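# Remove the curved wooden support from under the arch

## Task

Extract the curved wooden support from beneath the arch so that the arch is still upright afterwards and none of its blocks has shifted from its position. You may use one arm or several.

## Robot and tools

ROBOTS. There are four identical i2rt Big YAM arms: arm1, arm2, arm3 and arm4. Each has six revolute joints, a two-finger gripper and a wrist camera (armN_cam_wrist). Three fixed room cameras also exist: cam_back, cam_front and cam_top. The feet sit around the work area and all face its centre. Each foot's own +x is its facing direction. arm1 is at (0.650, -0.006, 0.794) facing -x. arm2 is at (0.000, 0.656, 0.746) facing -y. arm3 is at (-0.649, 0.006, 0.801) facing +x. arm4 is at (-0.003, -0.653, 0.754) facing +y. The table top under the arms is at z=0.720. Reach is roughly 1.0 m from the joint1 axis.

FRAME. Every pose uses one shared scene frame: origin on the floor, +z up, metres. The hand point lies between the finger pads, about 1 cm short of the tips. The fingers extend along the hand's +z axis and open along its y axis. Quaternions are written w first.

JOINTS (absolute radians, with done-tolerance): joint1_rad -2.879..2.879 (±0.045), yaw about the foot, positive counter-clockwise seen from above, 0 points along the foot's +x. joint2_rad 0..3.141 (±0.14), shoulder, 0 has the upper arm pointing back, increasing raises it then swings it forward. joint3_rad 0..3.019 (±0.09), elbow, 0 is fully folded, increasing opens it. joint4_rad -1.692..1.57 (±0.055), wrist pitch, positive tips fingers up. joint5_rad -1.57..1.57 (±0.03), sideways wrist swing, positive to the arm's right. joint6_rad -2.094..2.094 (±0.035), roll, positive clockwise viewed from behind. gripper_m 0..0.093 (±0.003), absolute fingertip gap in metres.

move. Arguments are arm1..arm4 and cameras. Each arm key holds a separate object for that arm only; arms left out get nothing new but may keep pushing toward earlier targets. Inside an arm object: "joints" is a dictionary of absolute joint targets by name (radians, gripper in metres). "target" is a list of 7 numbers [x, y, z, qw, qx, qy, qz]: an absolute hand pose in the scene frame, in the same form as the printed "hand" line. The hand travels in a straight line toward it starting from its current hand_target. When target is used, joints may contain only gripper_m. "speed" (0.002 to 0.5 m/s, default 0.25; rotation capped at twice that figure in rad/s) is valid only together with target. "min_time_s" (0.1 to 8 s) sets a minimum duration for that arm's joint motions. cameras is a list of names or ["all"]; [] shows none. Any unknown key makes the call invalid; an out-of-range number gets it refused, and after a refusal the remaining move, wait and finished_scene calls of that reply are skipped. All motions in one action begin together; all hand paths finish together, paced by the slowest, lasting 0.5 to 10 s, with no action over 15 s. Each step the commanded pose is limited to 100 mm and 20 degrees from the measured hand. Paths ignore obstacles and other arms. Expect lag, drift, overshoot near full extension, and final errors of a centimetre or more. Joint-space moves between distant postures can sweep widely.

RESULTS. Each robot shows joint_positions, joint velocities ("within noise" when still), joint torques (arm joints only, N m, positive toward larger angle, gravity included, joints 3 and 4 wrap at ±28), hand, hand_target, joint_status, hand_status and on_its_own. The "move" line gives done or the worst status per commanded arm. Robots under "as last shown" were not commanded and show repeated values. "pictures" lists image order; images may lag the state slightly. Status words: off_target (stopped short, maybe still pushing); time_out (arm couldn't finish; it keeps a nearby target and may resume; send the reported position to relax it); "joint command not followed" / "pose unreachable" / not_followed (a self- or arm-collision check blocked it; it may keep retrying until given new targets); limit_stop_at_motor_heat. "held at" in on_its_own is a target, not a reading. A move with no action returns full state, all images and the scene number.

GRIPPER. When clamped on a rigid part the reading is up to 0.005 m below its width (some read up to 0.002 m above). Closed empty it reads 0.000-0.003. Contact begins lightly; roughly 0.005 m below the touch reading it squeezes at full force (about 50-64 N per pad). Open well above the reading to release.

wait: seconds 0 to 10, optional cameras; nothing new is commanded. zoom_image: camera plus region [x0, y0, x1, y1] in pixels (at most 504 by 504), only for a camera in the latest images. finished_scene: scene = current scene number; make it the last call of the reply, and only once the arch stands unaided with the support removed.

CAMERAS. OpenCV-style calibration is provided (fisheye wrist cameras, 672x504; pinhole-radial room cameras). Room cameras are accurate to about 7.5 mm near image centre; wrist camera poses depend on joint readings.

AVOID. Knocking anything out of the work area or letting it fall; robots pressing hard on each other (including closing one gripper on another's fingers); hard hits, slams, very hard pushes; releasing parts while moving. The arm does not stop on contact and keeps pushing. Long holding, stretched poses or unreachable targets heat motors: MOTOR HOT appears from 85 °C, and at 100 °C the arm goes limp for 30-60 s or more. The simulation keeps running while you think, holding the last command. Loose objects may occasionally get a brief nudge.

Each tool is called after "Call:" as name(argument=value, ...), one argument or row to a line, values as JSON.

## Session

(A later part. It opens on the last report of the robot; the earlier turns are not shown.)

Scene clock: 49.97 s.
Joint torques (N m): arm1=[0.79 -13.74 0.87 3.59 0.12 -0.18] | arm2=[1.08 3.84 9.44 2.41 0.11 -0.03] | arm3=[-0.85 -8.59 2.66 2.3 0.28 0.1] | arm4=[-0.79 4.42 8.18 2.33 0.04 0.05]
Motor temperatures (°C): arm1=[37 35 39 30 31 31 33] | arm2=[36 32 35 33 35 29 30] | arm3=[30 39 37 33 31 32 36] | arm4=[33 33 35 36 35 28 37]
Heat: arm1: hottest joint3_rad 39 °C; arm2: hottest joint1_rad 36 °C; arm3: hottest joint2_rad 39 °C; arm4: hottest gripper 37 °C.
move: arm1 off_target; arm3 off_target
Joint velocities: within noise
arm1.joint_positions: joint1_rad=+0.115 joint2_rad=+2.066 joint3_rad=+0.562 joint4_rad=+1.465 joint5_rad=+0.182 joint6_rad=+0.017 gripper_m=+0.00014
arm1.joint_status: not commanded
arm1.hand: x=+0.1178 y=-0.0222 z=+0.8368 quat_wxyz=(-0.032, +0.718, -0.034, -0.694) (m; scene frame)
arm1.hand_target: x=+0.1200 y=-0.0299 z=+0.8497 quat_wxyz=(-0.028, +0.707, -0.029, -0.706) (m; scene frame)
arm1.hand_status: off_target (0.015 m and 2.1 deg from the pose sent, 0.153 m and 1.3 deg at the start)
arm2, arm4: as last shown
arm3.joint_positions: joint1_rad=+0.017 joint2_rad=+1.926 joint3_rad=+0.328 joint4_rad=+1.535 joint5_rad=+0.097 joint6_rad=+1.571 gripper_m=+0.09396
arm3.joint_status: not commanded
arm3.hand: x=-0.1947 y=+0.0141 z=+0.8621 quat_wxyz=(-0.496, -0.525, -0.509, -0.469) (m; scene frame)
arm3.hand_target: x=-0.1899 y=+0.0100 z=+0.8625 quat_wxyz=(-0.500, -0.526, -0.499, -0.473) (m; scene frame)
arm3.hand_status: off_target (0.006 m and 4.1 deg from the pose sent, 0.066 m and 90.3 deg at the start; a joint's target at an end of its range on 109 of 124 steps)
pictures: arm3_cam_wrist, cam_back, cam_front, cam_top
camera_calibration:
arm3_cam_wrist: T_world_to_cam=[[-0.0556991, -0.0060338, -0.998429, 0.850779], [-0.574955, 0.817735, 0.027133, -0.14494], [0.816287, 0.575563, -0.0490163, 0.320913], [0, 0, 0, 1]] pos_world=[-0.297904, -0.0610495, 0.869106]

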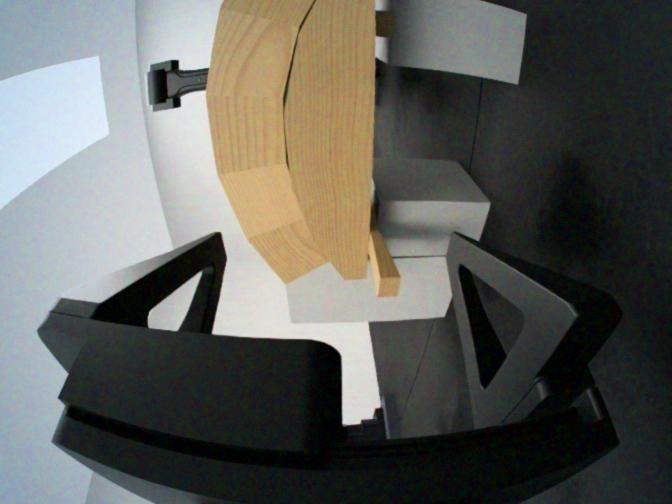

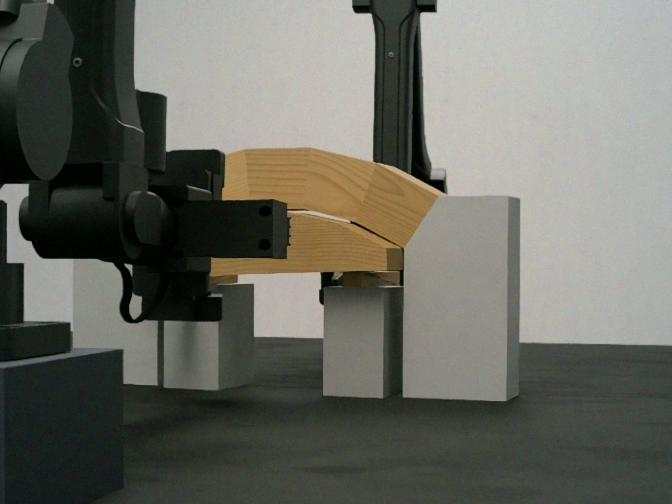

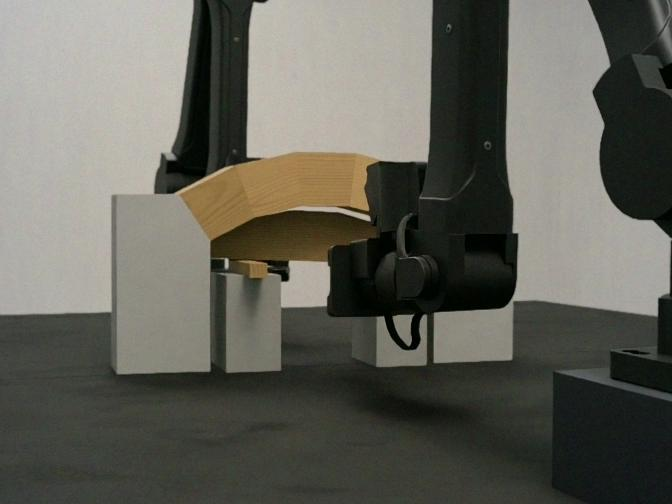

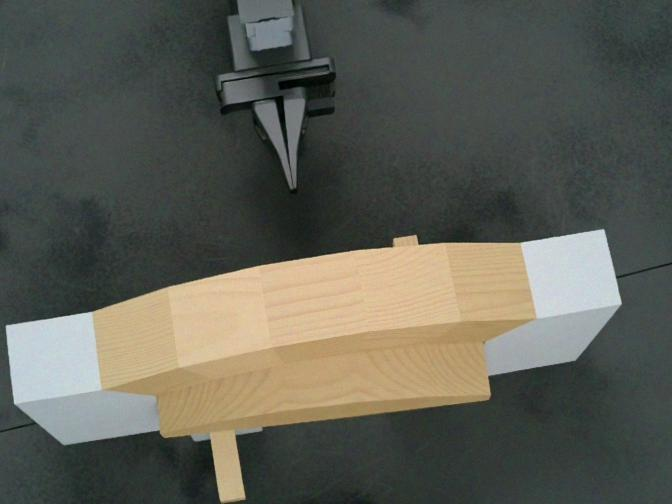

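Call:
move(
  arm3={"target": [-0.115, 0.004, 0.862, 0.5130, 0.5130, 0.4868, 0.4868], "speed": 0.12},
  cameras=["cam_top", "cam_back", "arm3_cam_wrist", "cam_front"],
)

Call:
zoom_image(
  camera="cam_top",
  region=[100, 280, 500, 504],
)

Call:
zoom_image(
  camera="cam_back",
  region=[60, 130, 540, 420],
)

Scene clock: 51.60 s.
Joint torques (N m): arm1=[0.73 -13.8 0.88 3.59 0.12 -0.17] | arm2=[1.03 3.9 9.57 2.41 0.11 -0.01] | arm3=[-0.97 -10.46 4.44 1.1 -0.02 0.06] | arm4=[-1.08 4.54 8.28 2.35 0.06 0.1]
Motor temperatures (°C): arm1=[37 36 39 30 31 31 33] | arm2=[36 32 35 33 35 29 30] | arm3=[30 39 37 33 31 32 36] | arm4=[33 33 35 36 35 28 37]
Heat: arm1: hottest joint3_rad 39 °C; arm2: hottest joint1_rad 36 °C; arm3: hottest joint2_rad 39 °C; arm4: hottest gripper 37 °C.
move: arm3 off_target
Joint velocities: within noise
arm1, arm2, arm4: as last shown
arm3.joint_positions: joint1_rad=-0.008 joint2_rad=+1.994 joint3_rad=+0.528 joint4_rad=+1.485 joint5_rad=+0.076 joint6_rad=+1.571 gripper_m=+0.09396
arm3.joint_status: not commanded
arm3.hand: x=-0.1217 y=+0.0087 z=+0.8696 quat_wxyz=(-0.515, -0.507, -0.487, -0.490) (m; scene frame)
arm3.hand_target: x=-0.1154 y=+0.0040 z=+0.8620 quat_wxyz=(-0.513, -0.513, -0.487, -0.487) (m; scene frame)
arm3.hand_status: off_target (0.011 m and 0.8 deg from the pose sent, 0.080 m and 4.1 deg at the start)
pictures: arm3_cam_wrist, cam_back, cam_front, cam_top
camera_calibration:
arm3_cam_wrist: T_world_to_cam=[[0.0254118, -0.0016069, -0.999676, 0.873361], [-0.572738, 0.819585, -0.0158765, -0.0611462], [0.819345, 0.572956, 0.0199068, 0.205182], [0, 0, 0, 1]] pos_world=[-0.225329, -0.0660422, 0.868023]

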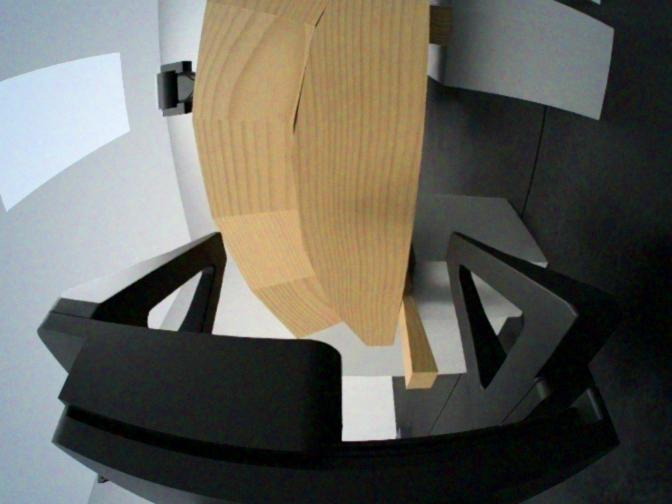

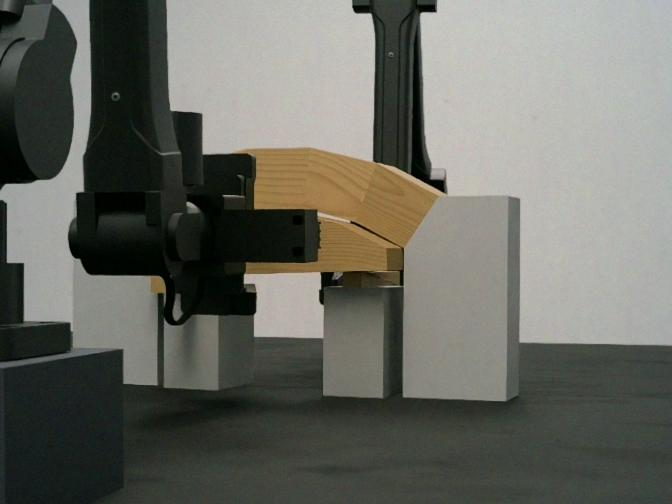

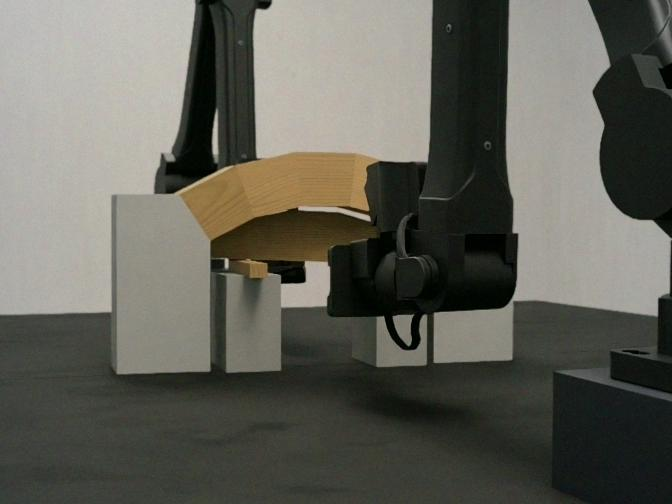

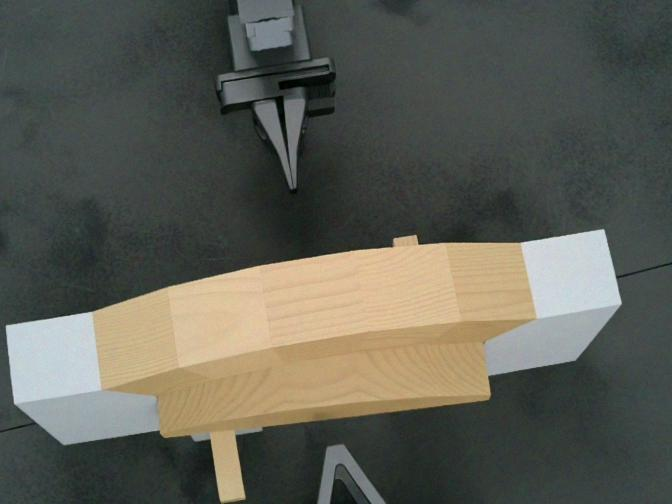

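Scaled by 1.260 from the camera's 672x504 image, which has a finer 960x720 frame.

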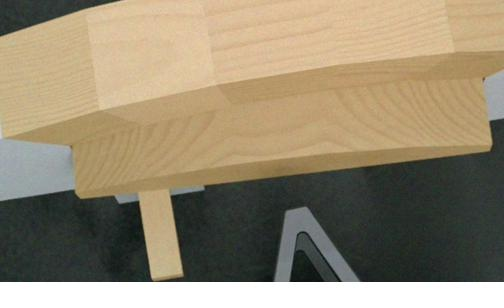

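Scaled by 1.050 from the camera's 672x504 image, which has a finer 960x720 frame.

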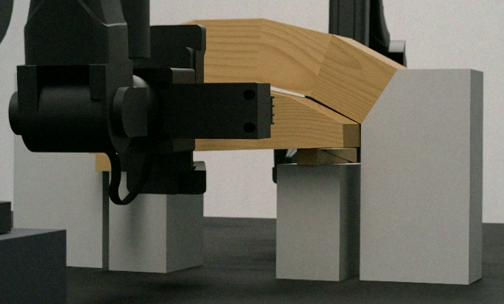

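Call:
move(
  arm3={"target": [-0.095, 0.003, 0.851, 0.5130, 0.5130, 0.4868, 0.4868], "speed": 0.1},
)

Call:
move(
  arm3={"target": [-0.062, 0.0, 0.851, 0.5130, 0.5130, 0.4868, 0.4868], "speed": 0.08},
  cameras=["cam_top", "cam_back", "arm3_cam_wrist"],
)

Call:
zoom_image(
  camera="cam_top",
  region=[200, 300, 450, 504],
)

Call:
zoom_image(
  camera="arm3_cam_wrist",
  region=[150, 100, 550, 400],
)

Scene clock: 53.27 s.
Joint torques (N m): arm1=[0.67 -13.8 0.87 3.58 0.11 -0.18] | arm2=[1.14 3.9 9.47 2.41 0.1 -0.02] | arm3=[-1.08 -11.69 4.77 0.98 -0.02 0.05] | arm4=[-0.79 4.48 8.25 2.33 0.05 0.08]
Motor temperatures (°C): arm1=[37 36 38 31 31 31 33] | arm2=[36 32 35 33 35 29 30] | arm3=[30 39 37 33 31 32 36] | arm4=[33 33 35 36 35 28 37]
Heat: arm1: hottest joint3_rad 38 °C; arm2: hottest joint1_rad 36 °C; arm3: hottest joint2_rad 39 °C; arm4: hottest gripper 37 °C.
move: arm3 off_target
Joint velocities: within noise
arm1, arm2, arm4: as last shown
arm3.joint_positions: joint1_rad=-0.011 joint2_rad=+2.043 joint3_rad=+0.589 joint4_rad=+1.472 joint5_rad=+0.073 joint6_rad=+1.571 gripper_m=+0.09396
arm3.joint_status: not commanded
arm3.hand: x=-0.1019 y=+0.0080 z=+0.8586 quat_wxyz=(-0.515, -0.507, -0.487, -0.490) (m; scene frame)
arm3.hand_target: x=-0.0953 y=+0.0029 z=+0.8511 quat_wxyz=(-0.513, -0.513, -0.487, -0.487) (m; scene frame)
arm3.hand_status: off_target (0.011 m and 0.8 deg from the pose sent, 0.033 m and 0.8 deg at the start)
pictures: none

Scene clock: 54.33 s.
Joint torques (N m): arm1=[0.73 -13.86 0.91 3.56 0.12 -0.18] | arm2=[1.08 3.72 9.47 2.44 0.08 -0.01] | arm3=[-1.14 -12.57 5.64 0.94 -0.02 0.06] | arm4=[-1.2 4.66 8.35 2.36 0.06 0.08]
Motor temperatures (°C): arm1=[37 36 38 31 31 31 33] | arm2=[36 32 35 33 35 29 30] | arm3=[30 39 37 33 31 32 36] | arm4=[33 33 35 36 35 28 37]
Heat: arm1: hottest joint3_rad 38 °C; arm2: hottest joint1_rad 36 °C; arm3: hottest joint2_rad 39 °C; arm4: hottest gripper 37 °C.
move: arm3 off_target
Joint velocities: within noise
arm1, arm2, arm4: as last shown
arm3.joint_positions: joint1_rad=-0.020 joint2_rad=+2.058 joint3_rad=+0.677 joint4_rad=+1.398 joint5_rad=+0.064 joint6_rad=+1.571 gripper_m=+0.09396
arm3.joint_status: not commanded
arm3.hand: x=-0.0699 y=+0.0053 z=+0.8585 quat_wxyz=(-0.515, -0.508, -0.488, -0.489) (m; scene frame)
arm3.hand_target: x=-0.0624 y=-0.0001 z=+0.8511 quat_wxyz=(-0.513, -0.513, -0.487, -0.487) (m; scene frame)
arm3.hand_status: off_target (0.012 m and 0.7 deg from the pose sent, 0.042 m and 0.8 deg at the start)
pictures: arm3_cam_wrist, cam_back, cam_top
camera_calibration:
arm3_cam_wrist: T_world_to_cam=[[0.0223876, -0.00192867, -0.999748, 0.860661], [-0.572748, 0.819605, -0.0144068, -0.0301264], [0.819426, 0.572925, 0.0172444, 0.167202], [0, 0, 0, 1]] pos_world=[-0.173532, -0.0694425, 0.857126]

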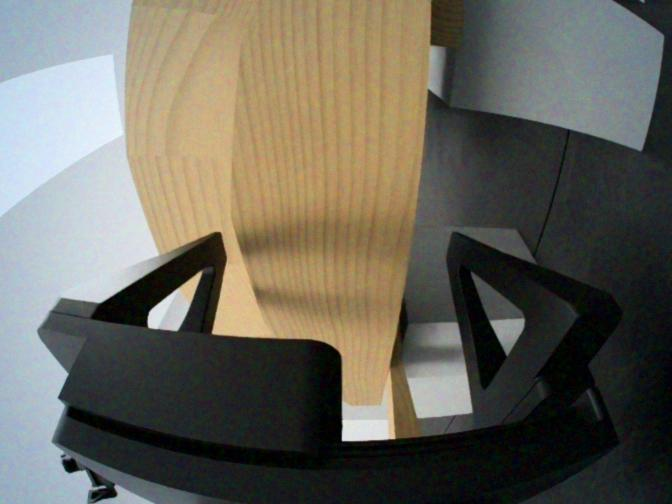

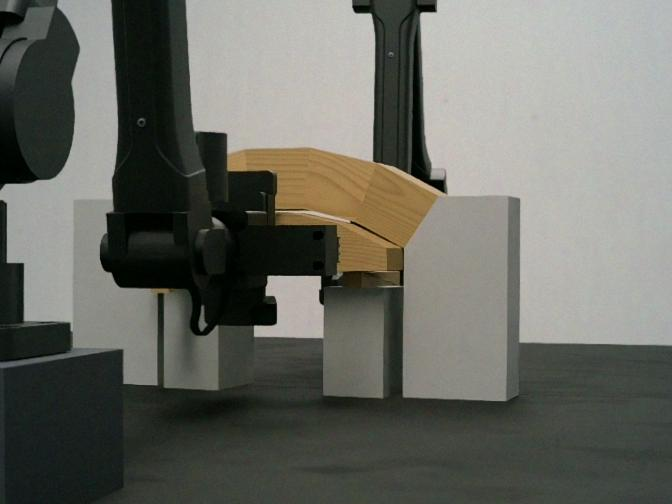

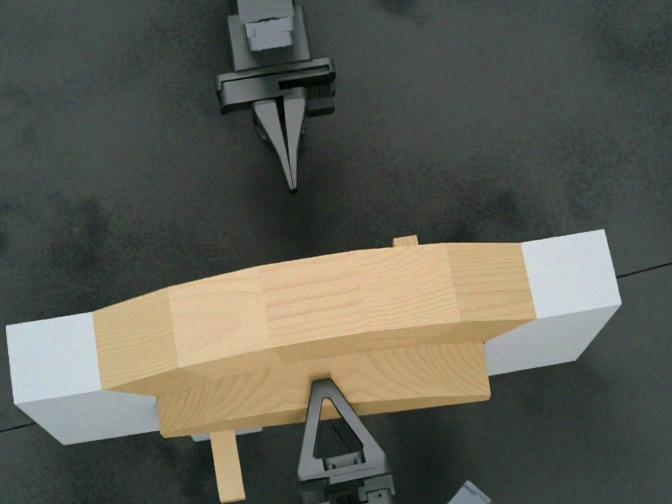

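Scaled by 2.016 from the camera's 672x504 image, which has a finer 960x720 frame.

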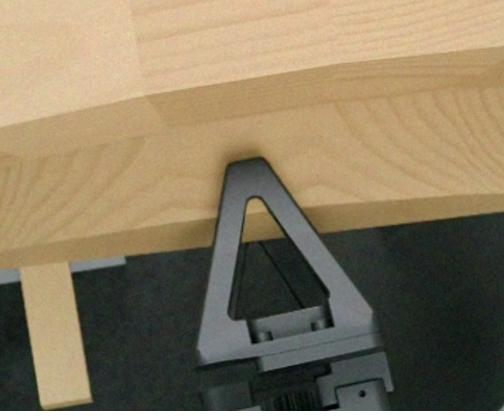

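Scaled by 1.260 from the camera's 672x504 image, which has a finer 960x720 frame.

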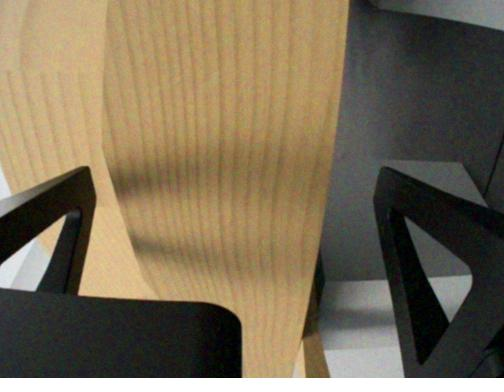

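Call:
move(
  arm3={"target": [-0.062, 0.0, 0.853, 0.5130, 0.5130, 0.4868, 0.4868], "speed": 0.05, "joints": {"gripper_m": 0.066}},
  cameras=["cam_back", "arm3_cam_wrist"],
)

Call:
zoom_image(
  camera="arm3_cam_wrist",
  region=[150, 100, 550, 400],
)

Scene clock: 55.77 s.
Joint torques (N m): arm1=[0.91 -13.8 0.88 3.55 0.12 -0.18] | arm2=[1.38 3.66 9.48 2.44 0.1 -0.02] | arm3=[-1.03 -12.98 5.53 0.8 -0.03 0.05] | arm4=[-1.32 4.78 8.28 2.18 0.04 0.07]
Motor temperatures (°C): arm1=[37 36 38 31 31 31 33] | arm2=[36 32 35 33 35 29 30] | arm3=[30 39 37 33 31 32 36] | arm4=[33 33 35 36 35 28 37]
Heat: arm1: hottest joint3_rad 38 °C; arm2: hottest joint1_rad 36 °C; arm3: hottest joint2_rad 39 °C; arm4: hottest gripper 37 °C.
move: arm3 off_target
Joint velocities: within noise
arm1, arm2, arm4: as last shown
arm3.joint_positions: joint1_rad=-0.020 joint2_rad=+2.058 joint3_rad=+0.677 joint4_rad=+1.396 joint5_rad=+0.064 joint6_rad=+1.571 gripper_m=+0.06610
arm3.joint_status: all done
arm3.hand: x=-0.0699 y=+0.0053 z=+0.8581 quat_wxyz=(-0.514, -0.508, -0.488, -0.489) (m; scene frame)
arm3.hand_target: x=-0.0623 y=-0.0001 z=+0.8532 quat_wxyz=(-0.513, -0.513, -0.487, -0.487) (m; scene frame)
arm3.hand_status: off_target (0.011 m and 0.7 deg from the pose sent, 0.011 m and 0.7 deg at the start)
pictures: arm3_cam_wrist, cam_back
camera_calibration:
arm3_cam_wrist: T_world_to_cam=[[0.0208624, -0.00197789, -0.99978, 0.860222], [-0.572773, 0.819602, -0.0135735, -0.0308489], [0.819449, 0.57293, 0.015966, 0.168306], [0, 0, 0, 1]] pos_world=[-0.173534, -0.0694425, 0.856927]

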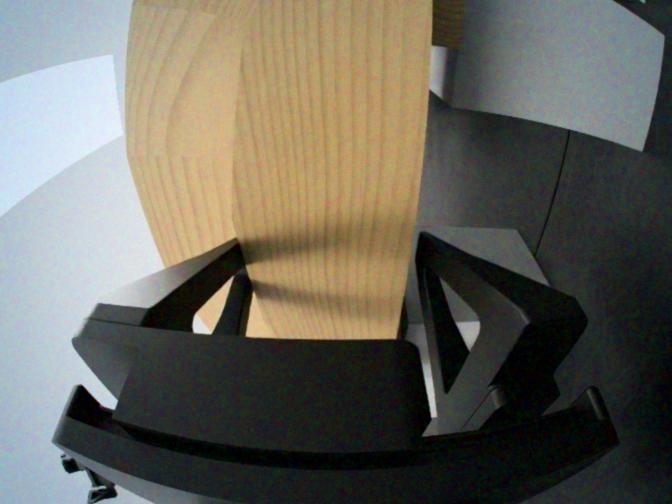

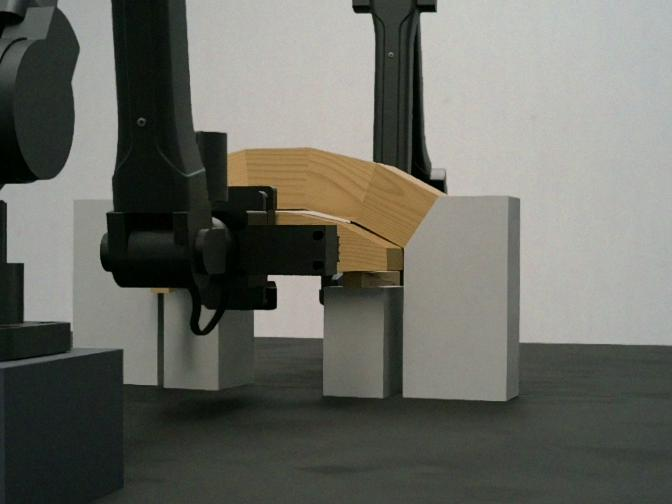

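Scaled by 1.260 from the camera's 672x504 image, which has a finer 960x720 frame.

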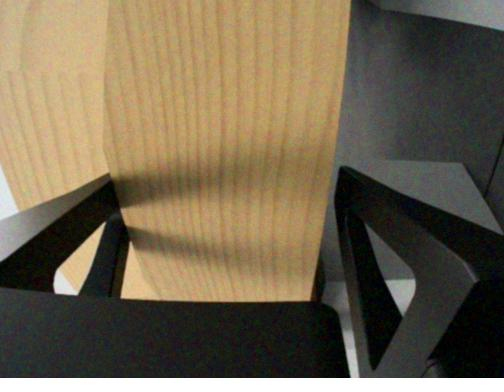

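Call:
move(
  arm3={"joints": {"gripper_m": 0.058}},
)

Call:
move(
  arm3={"joints": {"gripper_m": 0.052}},
  cameras=["arm3_cam_wrist"],
)

Call:
zoom_image(
  camera="arm3_cam_wrist",
  region=[150, 100, 550, 400],
)

Scene clock: 56.53 s.
Joint torques (N m): arm1=[0.79 -13.86 0.88 3.56 0.13 -0.17] | arm2=[1.32 3.66 9.52 2.48 0.1 -0.02] | arm3=[-0.97 -13.27 4.75 0.7 -0.02 0.04] | arm4=[-0.67 4.54 8.34 2.36 0.08 0.07]
Motor temperatures (°C): arm1=[37 36 38 31 31 31 33] | arm2=[36 32 35 33 35 29 30] | arm3=[30 39 37 33 31 32 36] | arm4=[33 33 35 36 35 28 37]
Heat: arm1: hottest joint3_rad 38 °C; arm2: hottest joint1_rad 36 °C; arm3: hottest joint2_rad 39 °C; arm4: hottest gripper 37 °C.
move: arm3 done
Joint velocities: within noise
arm1, arm2, arm4: as last shown
arm3.joint_positions: joint1_rad=-0.021 joint2_rad=+2.058 joint3_rad=+0.686 joint4_rad=+1.398 joint5_rad=+0.064 joint6_rad=+1.570 gripper_m=+0.05808
arm3.joint_status: all done
arm3.hand: x=-0.0663 y=+0.0047 z=+0.8616 quat_wxyz=(-0.518, -0.505, -0.485, -0.491) (m; scene frame)
arm3.hand_target: x=-0.0624 y=-0.0001 z=+0.8531 quat_wxyz=(-0.513, -0.513, -0.487, -0.487) (m; scene frame)
arm3.hand_status: not commanded
pictures: none

Scene clock: 56.93 s.
Joint torques (N m): arm1=[0.79 -13.8 0.84 3.55 0.13 -0.18] | arm2=[1.03 3.84 9.48 2.44 0.1 -0.01] | arm3=[-1.14 -13.16 4.75 0.75 -0.02 0.08] | arm4=[-1.08 4.54 8.29 2.32 0.06 0.07]
Motor temperatures (°C): arm1=[37 36 38 31 31 31 33] | arm2=[36 32 35 33 35 29 30] | arm3=[30 39 37 33 31 32 36] | arm4=[33 33 35 36 35 28 37]
Heat: arm1: hottest joint3_rad 38 °C; arm2: hottest joint1_rad 36 °C; arm3: hottest joint2_rad 39 °C; arm4: hottest gripper 37 °C.
move: arm3 off_target
Joint velocities: within noise
arm1, arm2, arm4: as last shown
arm3.joint_positions: joint1_rad=-0.021 joint2_rad=+2.058 joint3_rad=+0.686 joint4_rad=+1.398 joint5_rad=+0.064 joint6_rad=+1.570 gripper_m=+0.05777
arm3.joint_status: gripper_m off_target (ended at +0.05777, target +0.05200)
arm3.hand: x=-0.0663 y=+0.0047 z=+0.8616 quat_wxyz=(-0.518, -0.505, -0.485, -0.491) (m; scene frame)
arm3.hand_target: x=-0.0624 y=-0.0001 z=+0.8531 quat_wxyz=(-0.513, -0.513, -0.487, -0.487) (m; scene frame)
arm3.hand_status: not commanded
pictures: arm3_cam_wrist
camera_calibration:
arm3_cam_wrist: T_world_to_cam=[[0.0321392, -0.0033081, -0.999478, 0.864106], [-0.571678, 0.820207, -0.0210976, -0.0217022], [0.819849, 0.572057, 0.0244696, 0.158379], [0, 0, 0, 1]] pos_world=[-0.170025, -0.069943, 0.859322]

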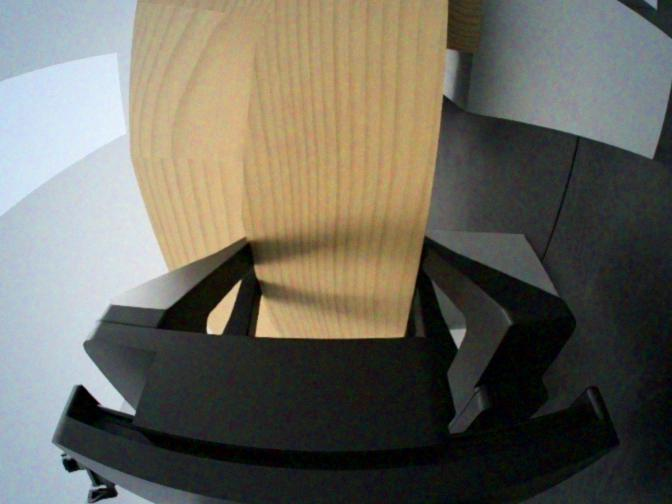

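Scaled by 1.260 from the camera's 672x504 image, which has a finer 960x720 frame.

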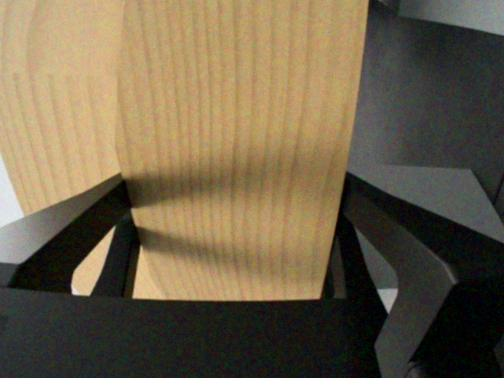

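Call:
move(
  arm3={"target": [-0.10, 0.004, 0.859, 0.5130, 0.5130, 0.4868, 0.4868], "speed": 0.04},
  cameras=["arm3_cam_wrist", "cam_top", "cam_back", "cam_front"],
)

Scene clock: 58.67 s.
Joint torques (N m): arm1=[0.73 -13.92 0.9 3.58 0.11 -0.18] | arm2=[1.26 3.9 9.51 2.44 0.1 -0.02] | arm3=[-0.15 -13.98 1.51 1.51 0.46 0.18] | arm4=[-1.14 4.78 8.25 2.33 0.02 0.02]
Motor temperatures (°C): arm1=[37 36 38 31 31 31 33] | arm2=[36 32 35 33 35 29 30] | arm3=[30 40 37 33 31 32 36] | arm4=[33 33 35 36 35 28 36]
Heat: arm1: hottest joint3_rad 38 °C; arm2: hottest joint1_rad 36 °C; arm3: hottest joint2_rad 40 °C; arm4: hottest joint4_rad 36 °C.
move: arm3 done
Joint velocities: arm1=[within noise] | arm2=[-0.015 0.005 -0.002 0.012 0.007 -0.168 0] | arm3=[within noise] | arm4=[within noise]
arm1: as last shown
arm2.joint_positions: joint1_rad=-0.491 joint2_rad=+0.571 joint3_rad=+1.396 joint4_rad=-1.145 joint5_rad=+0.158 joint6_rad=+0.378 gripper_m=+0.09396
arm2.joint_status: not commanded
arm2.hand: x=-0.1424 y=+0.4717 z=+1.3418 quat_wxyz=(-0.330, -0.780, -0.216, +0.486) (m; scene frame)
arm2.hand_target: x=-0.1404 y=+0.4751 z=+1.3501 quat_wxyz=(-0.336, -0.774, -0.213, +0.492) (m; scene frame)
arm2.hand_status: not commanded
arm3.joint_positions: joint1_rad=-0.021 joint2_rad=+2.038 joint3_rad=+0.609 joint4_rad=+1.445 joint5_rad=+0.064 joint6_rad=+1.558 gripper_m=+0.05774
arm3.joint_status: not commanded
arm3.hand: x=-0.0940 y=+0.0043 z=+0.8603 quat_wxyz=(-0.518, -0.505, -0.491, -0.485) (m; scene frame)
arm3.hand_target: x=-0.0999 y=+0.0039 z=+0.8591 quat_wxyz=(-0.513, -0.513, -0.487, -0.487) (m; scene frame)
arm3.hand_status: done (0.006 m and 1.2 deg from the pose sent, 0.034 m and 1.2 deg at the start)
arm4.joint_positions: joint1_rad=-0.377 joint2_rad=+0.615 joint3_rad=+1.493 joint4_rad=-1.274 joint5_rad=+0.157 joint6_rad=-0.616 gripper_m=+0.09396
arm4.joint_status: not commanded
arm4.hand: x=+0.0978 y=-0.4603 z=+1.3602 quat_wxyz=(-0.554, +0.623, -0.545, -0.090) (m; scene frame)
arm4.hand_target: x=+0.0963 y=-0.4637 z=+1.3683 quat_wxyz=(-0.562, +0.618, -0.542, -0.093) (m; scene frame)
arm4.hand_status: not commanded
pictures: arm3_cam_wrist, cam_back, cam_front, cam_top
camera_calibration:
arm3_cam_wrist: T_world_to_cam=[[0.0213746, -0.0149569, -0.99966, 0.862945], [-0.571745, 0.820066, -0.0244948, -0.0342102], [0.820153, 0.572074, 0.00897703, 0.194759], [0, 0, 0, 1]] pos_world=[-0.197737, -0.0704552, 0.860065]

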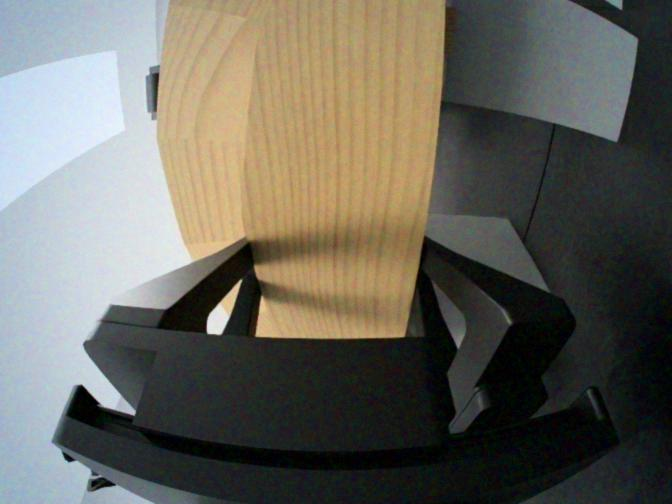

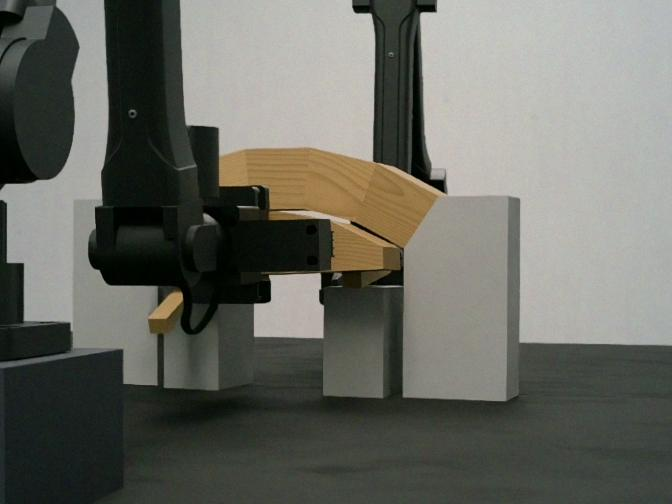

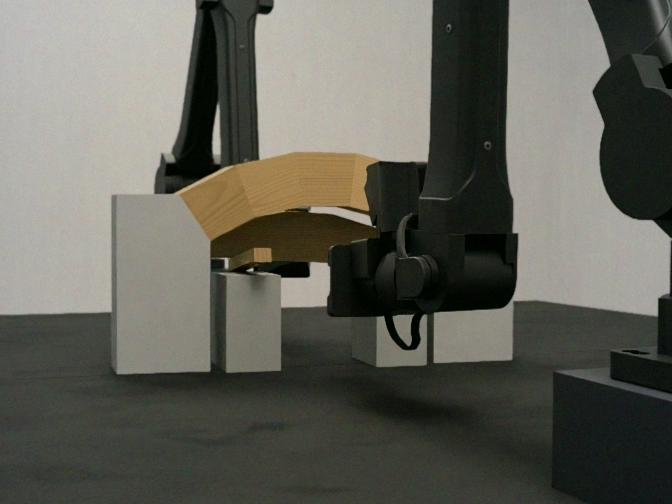

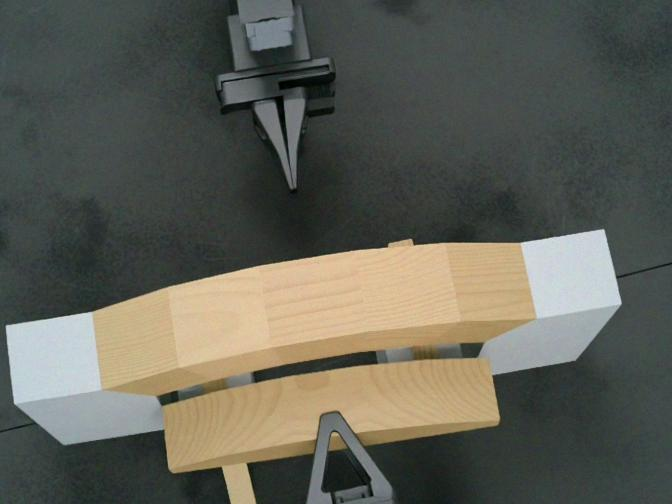

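Call:
zoom_image(
  camera="cam_back",
  region=[120, 230, 300, 370],
)

Call:
zoom_image(
  camera="cam_top",
  region=[120, 340, 320, 504],
)

Call:
zoom_image(
  camera="cam_front",
  region=[190, 180, 430, 320],
)

Call:
move(
  cameras=["arm2_cam_wrist"],
)

Scaled by 2.800 from the camera's 672x504 image, which has a finer 960x720 frame.

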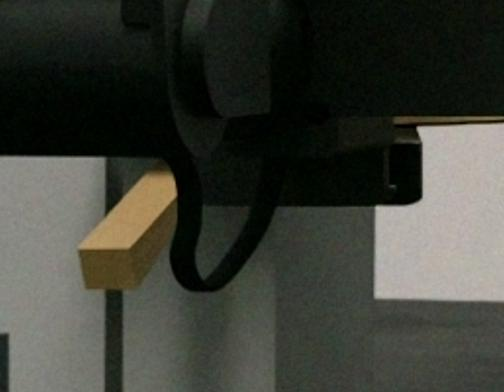

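Scaled by 2.520 from the camera's 672x504 image, which has a finer 960x720 frame.

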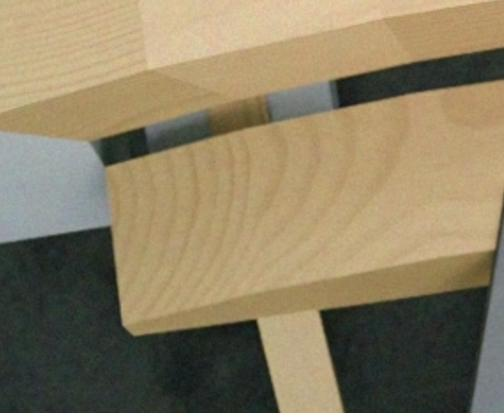

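Scaled by 2.100 from the camera's 672x504 image, which has a finer 960x720 frame.

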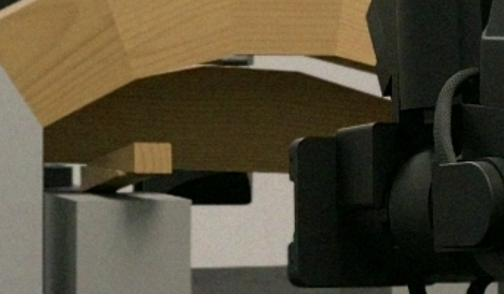

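Scene clock: 59.10 s.
Joint torques (N m): arm1=[0.85 -13.86 0.88 3.58 0.11 -0.18] | arm2=[1.32 3.6 9.51 2.44 0.08 -0.02] | arm3=[-0.09 -14.1 1.54 1.51 0.47 0.2] | arm4=[-1.2 4.89 8.36 2.17 0.09 0.09]
Motor temperatures (°C): arm1=[37 36 38 31 31 31 33] | arm2=[36 32 35 33 35 29 30] | arm3=[30 40 37 33 31 32 36] | arm4=[33 33 35 36 34 28 36]
Heat: arm1: hottest joint3_rad 38 °C; arm2: hottest joint1_rad 36 °C; arm3: hottest joint2_rad 40 °C; arm4: hottest joint4_rad 36 °C.
Joint velocities: within noise
arm1.joint_positions: joint1_rad=+0.115 joint2_rad=+2.066 joint3_rad=+0.562 joint4_rad=+1.465 joint5_rad=+0.182 joint6_rad=+0.017 gripper_m=+0.00014
arm1.joint_status: not commanded
arm1.hand: x=+0.1178 y=-0.0222 z=+0.8368 quat_wxyz=(-0.032, +0.718, -0.034, -0.694) (m; scene frame)
arm1.hand_target: x=+0.1200 y=-0.0299 z=+0.8497 quat_wxyz=(-0.028, +0.707, -0.029, -0.706) (m; scene frame)
arm1.hand_status: not commanded
arm2.joint_positions: joint1_rad=-0.491 joint2_rad=+0.571 joint3_rad=+1.396 joint4_rad=-1.145 joint5_rad=+0.158 joint6_rad=+0.378 gripper_m=+0.09396
arm2.joint_status: not commanded
arm2.hand: x=-0.1424 y=+0.4717 z=+1.3418 quat_wxyz=(-0.330, -0.780, -0.216, +0.486) (m; scene frame)
arm2.hand_target: x=-0.1404 y=+0.4751 z=+1.3501 quat_wxyz=(-0.336, -0.774, -0.213, +0.492) (m; scene frame)
arm2.hand_status: not commanded
arm3.joint_positions: joint1_rad=-0.021 joint2_rad=+2.038 joint3_rad=+0.609 joint4_rad=+1.445 joint5_rad=+0.064 joint6_rad=+1.558 gripper_m=+0.05774
arm3.joint_status: not commanded
arm3.hand: x=-0.0940 y=+0.0043 z=+0.8603 quat_wxyz=(-0.518, -0.505, -0.491, -0.485) (m; scene frame)
arm3.hand_target: x=-0.0999 y=+0.0039 z=+0.8591 quat_wxyz=(-0.513, -0.513, -0.487, -0.487) (m; scene frame)
arm3.hand_status: done (0.006 m and 1.2 deg from the pose sent, 0.034 m and 1.2 deg at the start)
arm4.joint_positions: joint1_rad=-0.377 joint2_rad=+0.615 joint3_rad=+1.493 joint4_rad=-1.274 joint5_rad=+0.157 joint6_rad=-0.616 gripper_m=+0.09396
arm4.joint_status: not commanded
arm4.hand: x=+0.0978 y=-0.4603 z=+1.3602 quat_wxyz=(-0.554, +0.623, -0.545, -0.090) (m; scene frame)
arm4.hand_target: x=+0.0963 y=-0.4637 z=+1.3683 quat_wxyz=(-0.562, +0.618, -0.542, -0.093) (m; scene frame)
arm4.hand_status: not commanded
pictures: arm2_cam_wrist

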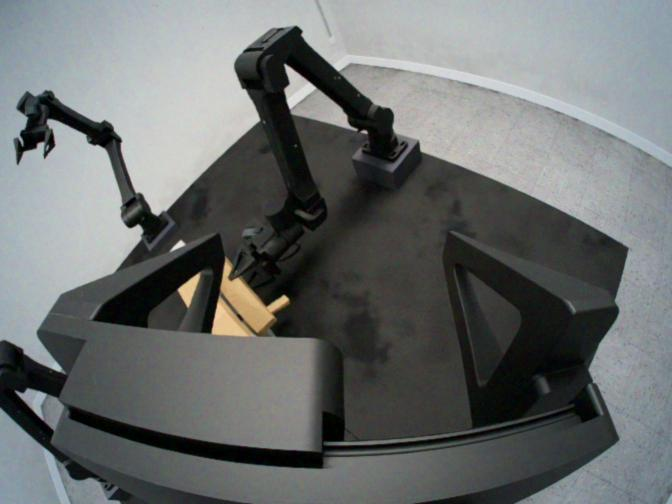

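Call:
move(
  arm2={"target": [-0.165, 0.27, 0.82, 0.7071, 0.7071, 0, 0], "speed": 0.3, "joints": {"gripper_m": 0.06}},
  cameras=["arm2_cam_wrist", "cam_back", "cam_top"],
)

Scene clock: 64.63 s.
Joint torques (N m): arm1=[0.79 -13.86 0.9 3.54 0.12 -0.17] | arm2=[1.9 -6.42 2.66 2.97 0.2 0] | arm3=[-0.09 -14.1 1.48 1.55 0.47 0.19] | arm4=[-0.91 4.54 8.25 2.21 0.06 0.09]
Motor temperatures (°C): arm1=[37 37 38 31 31 31 33] | arm2=[36 32 36 33 35 29 30] | arm3=[30 40 36 33 31 31 37] | arm4=[33 33 35 36 34 28 36]
Heat: arm1: hottest joint3_rad 38 °C; arm2: hottest joint1_rad 36 °C; arm3: hottest joint2_rad 40 °C; arm4: hottest joint4_rad 36 °C.
move: arm2 off_target
Joint velocities: within noise
arm1, arm3, arm4: as last shown
arm2.joint_positions: joint1_rad=-0.625 joint2_rad=+1.903 joint3_rad=+0.284 joint4_rad=+1.568 joint5_rad=-0.672 joint6_rad=+1.537 gripper_m=+0.06014
arm2.joint_status: all done
arm2.hand: x=-0.1650 y=+0.2746 z=+0.8210 quat_wxyz=(-0.694, -0.720, -0.001, +0.001) (m; scene frame)
arm2.hand_target: x=-0.1651 y=+0.2700 z=+0.8203 quat_wxyz=(-0.697, -0.717, -0.001, -0.001) (m; scene frame)
arm2.hand_status: off_target (0.005 m and 2.1 deg from the pose sent, 0.560 m and 76.6 deg at the start; a joint's target at an end of its range on 26 of 110 steps)
pictures: arm2_cam_wrist, cam_back, cam_top
camera_calibration:
arm2_cam_wrist: T_world_to_cam=[[-0.00734398, 0.044876, -0.998966, 0.806038], [0.816935, 0.576387, 0.0198869, -0.0348011], [0.576683, -0.815944, -0.0408937, 0.478909], [0, 0, 0, 1]] pos_world=[-0.241829, 0.37465, 0.82548]

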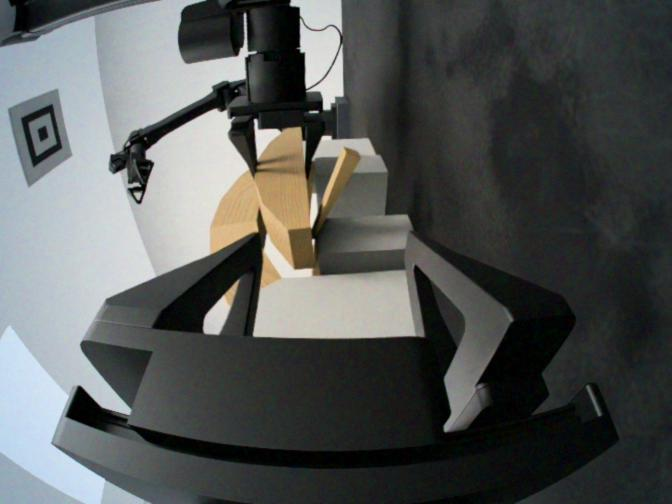

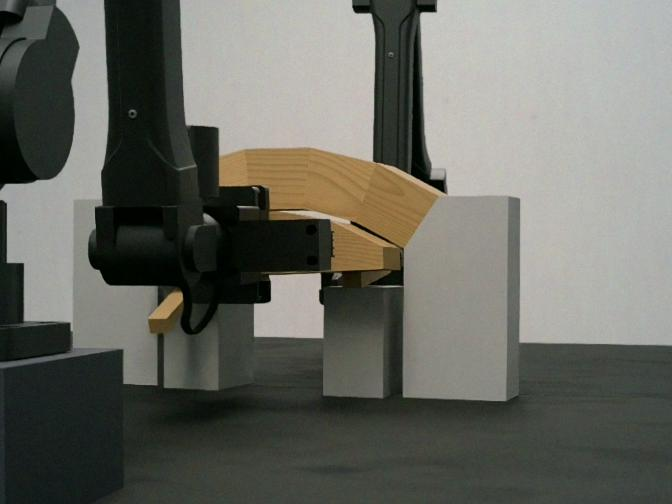

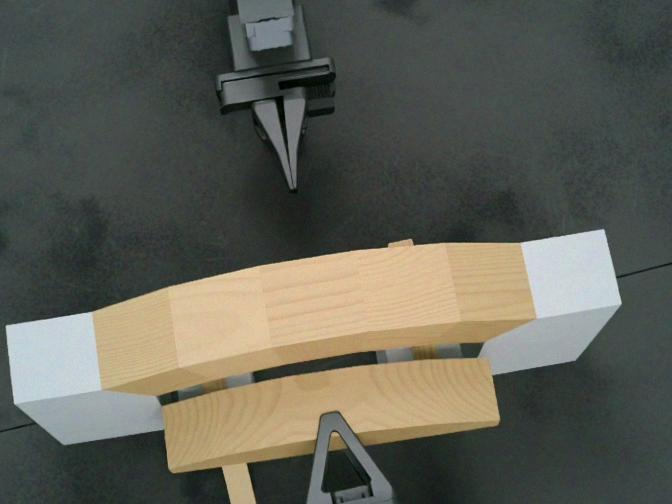

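Call:
move(
  arm2={"target": [-0.143, 0.175, 0.805, 0.698, 0.698, -0.114, 0.114], "speed": 0.15, "joints": {"gripper_m": 0.045}},
  cameras=["arm2_cam_wrist", "cam_back", "cam_top", "arm3_cam_wrist"],
)

Call:
zoom_image(
  camera="arm2_cam_wrist",
  region=[200, 50, 500, 350],
)

Scene clock: 67.40 s.
Joint torques (N m): arm1=[0.85 -13.8 0.85 3.55 0.12 -0.18] | arm2=[1.79 -8.29 3.89 1.94 0.21 0.02] | arm3=[-0.09 -14.04 1.57 1.54 0.46 0.19] | arm4=[-1.08 4.31 8.24 2.25 0.06 0.03]
Motor temperatures (°C): arm1=[37 37 38 31 31 31 33] | arm2=[36 32 35 33 34 29 30] | arm3=[30 40 36 33 31 31 37] | arm4=[33 33 35 36 34 28 36]
Heat: arm1: hottest joint3_rad 38 °C; arm2: hottest joint1_rad 36 °C; arm3: hottest joint2_rad 40 °C; arm4: hottest joint4_rad 36 °C.
move: arm2 off_target
Joint velocities: within noise
arm1, arm3, arm4: as last shown
arm2.joint_positions: joint1_rad=-0.396 joint2_rad=+2.002 joint3_rad=+0.477 joint4_rad=+1.542 joint5_rad=-0.440 joint6_rad=+1.883 gripper_m=+0.04515
arm2.joint_status: all done
arm2.hand: x=-0.1431 y=+0.1808 z=+0.8151 quat_wxyz=(-0.705, -0.693, +0.107, -0.108) (m; scene frame)
arm2.hand_target: x=-0.1430 y=+0.1754 z=+0.8051 quat_wxyz=(-0.698, -0.698, +0.114, -0.114) (m; scene frame)
arm2.hand_status: off_target (0.012 m and 1.5 deg from the pose sent, 0.103 m and 18.8 deg at the start)
pictures: arm2_cam_wrist, arm3_cam_wrist, cam_back, cam_top
camera_calibration:
arm2_cam_wrist: T_world_to_cam=[[0.295486, -0.00925269, -0.955302, 0.822113], [0.780503, 0.578971, 0.235811, -0.18022], [0.55091, -0.815296, 0.1783, 0.207072], [0, 0, 0, 1]] pos_world=[-0.216339, 0.280774, 0.790943]
arm3_cam_wrist: T_world_to_cam=[[0.0213746, -0.0149569, -0.99966, 0.862945], [-0.571745, 0.820066, -0.0244948, -0.0342102], [0.820153, 0.572074, 0.00897703, 0.194759], [0, 0, 0, 1]] pos_world=[-0.197737, -0.0704552, 0.860065]

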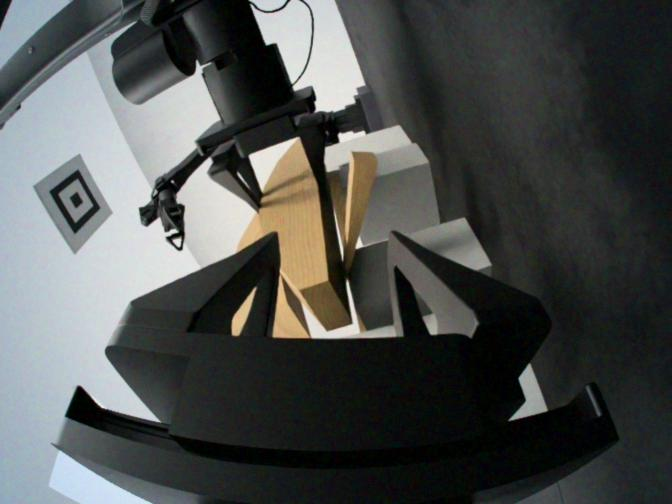

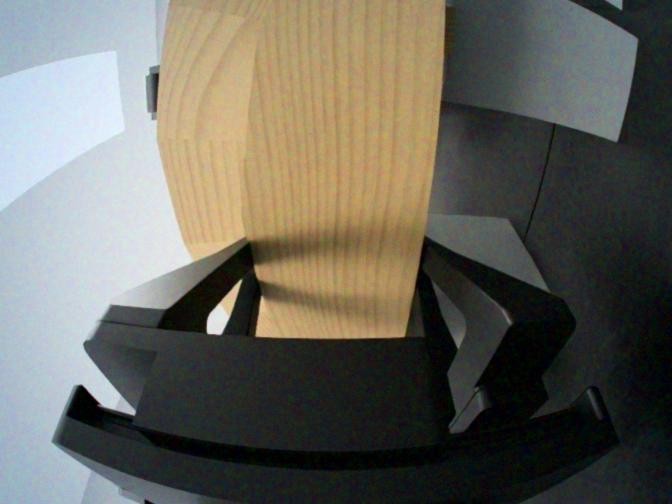

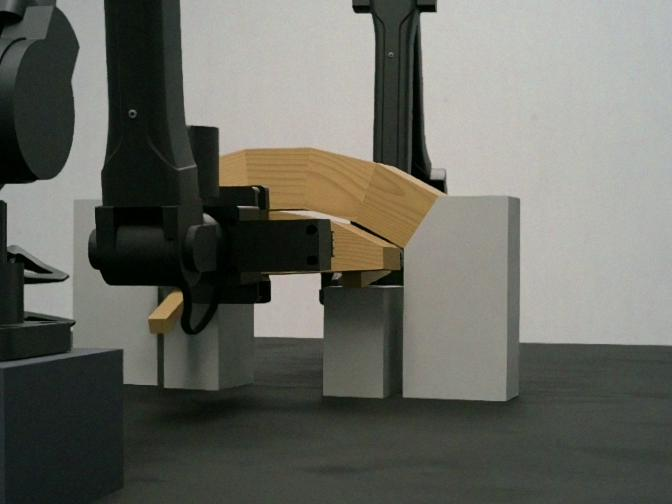

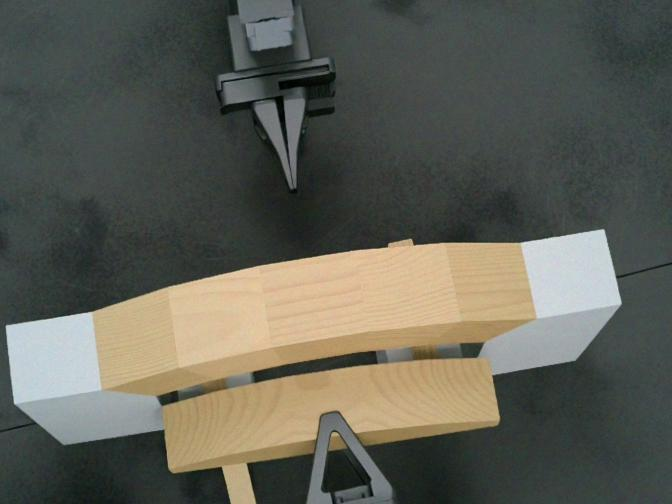

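Scaled by 1.680 from the camera's 672x504 image, which has a finer 960x720 frame.

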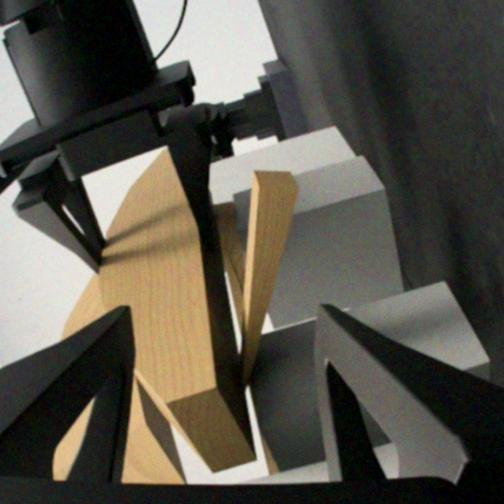

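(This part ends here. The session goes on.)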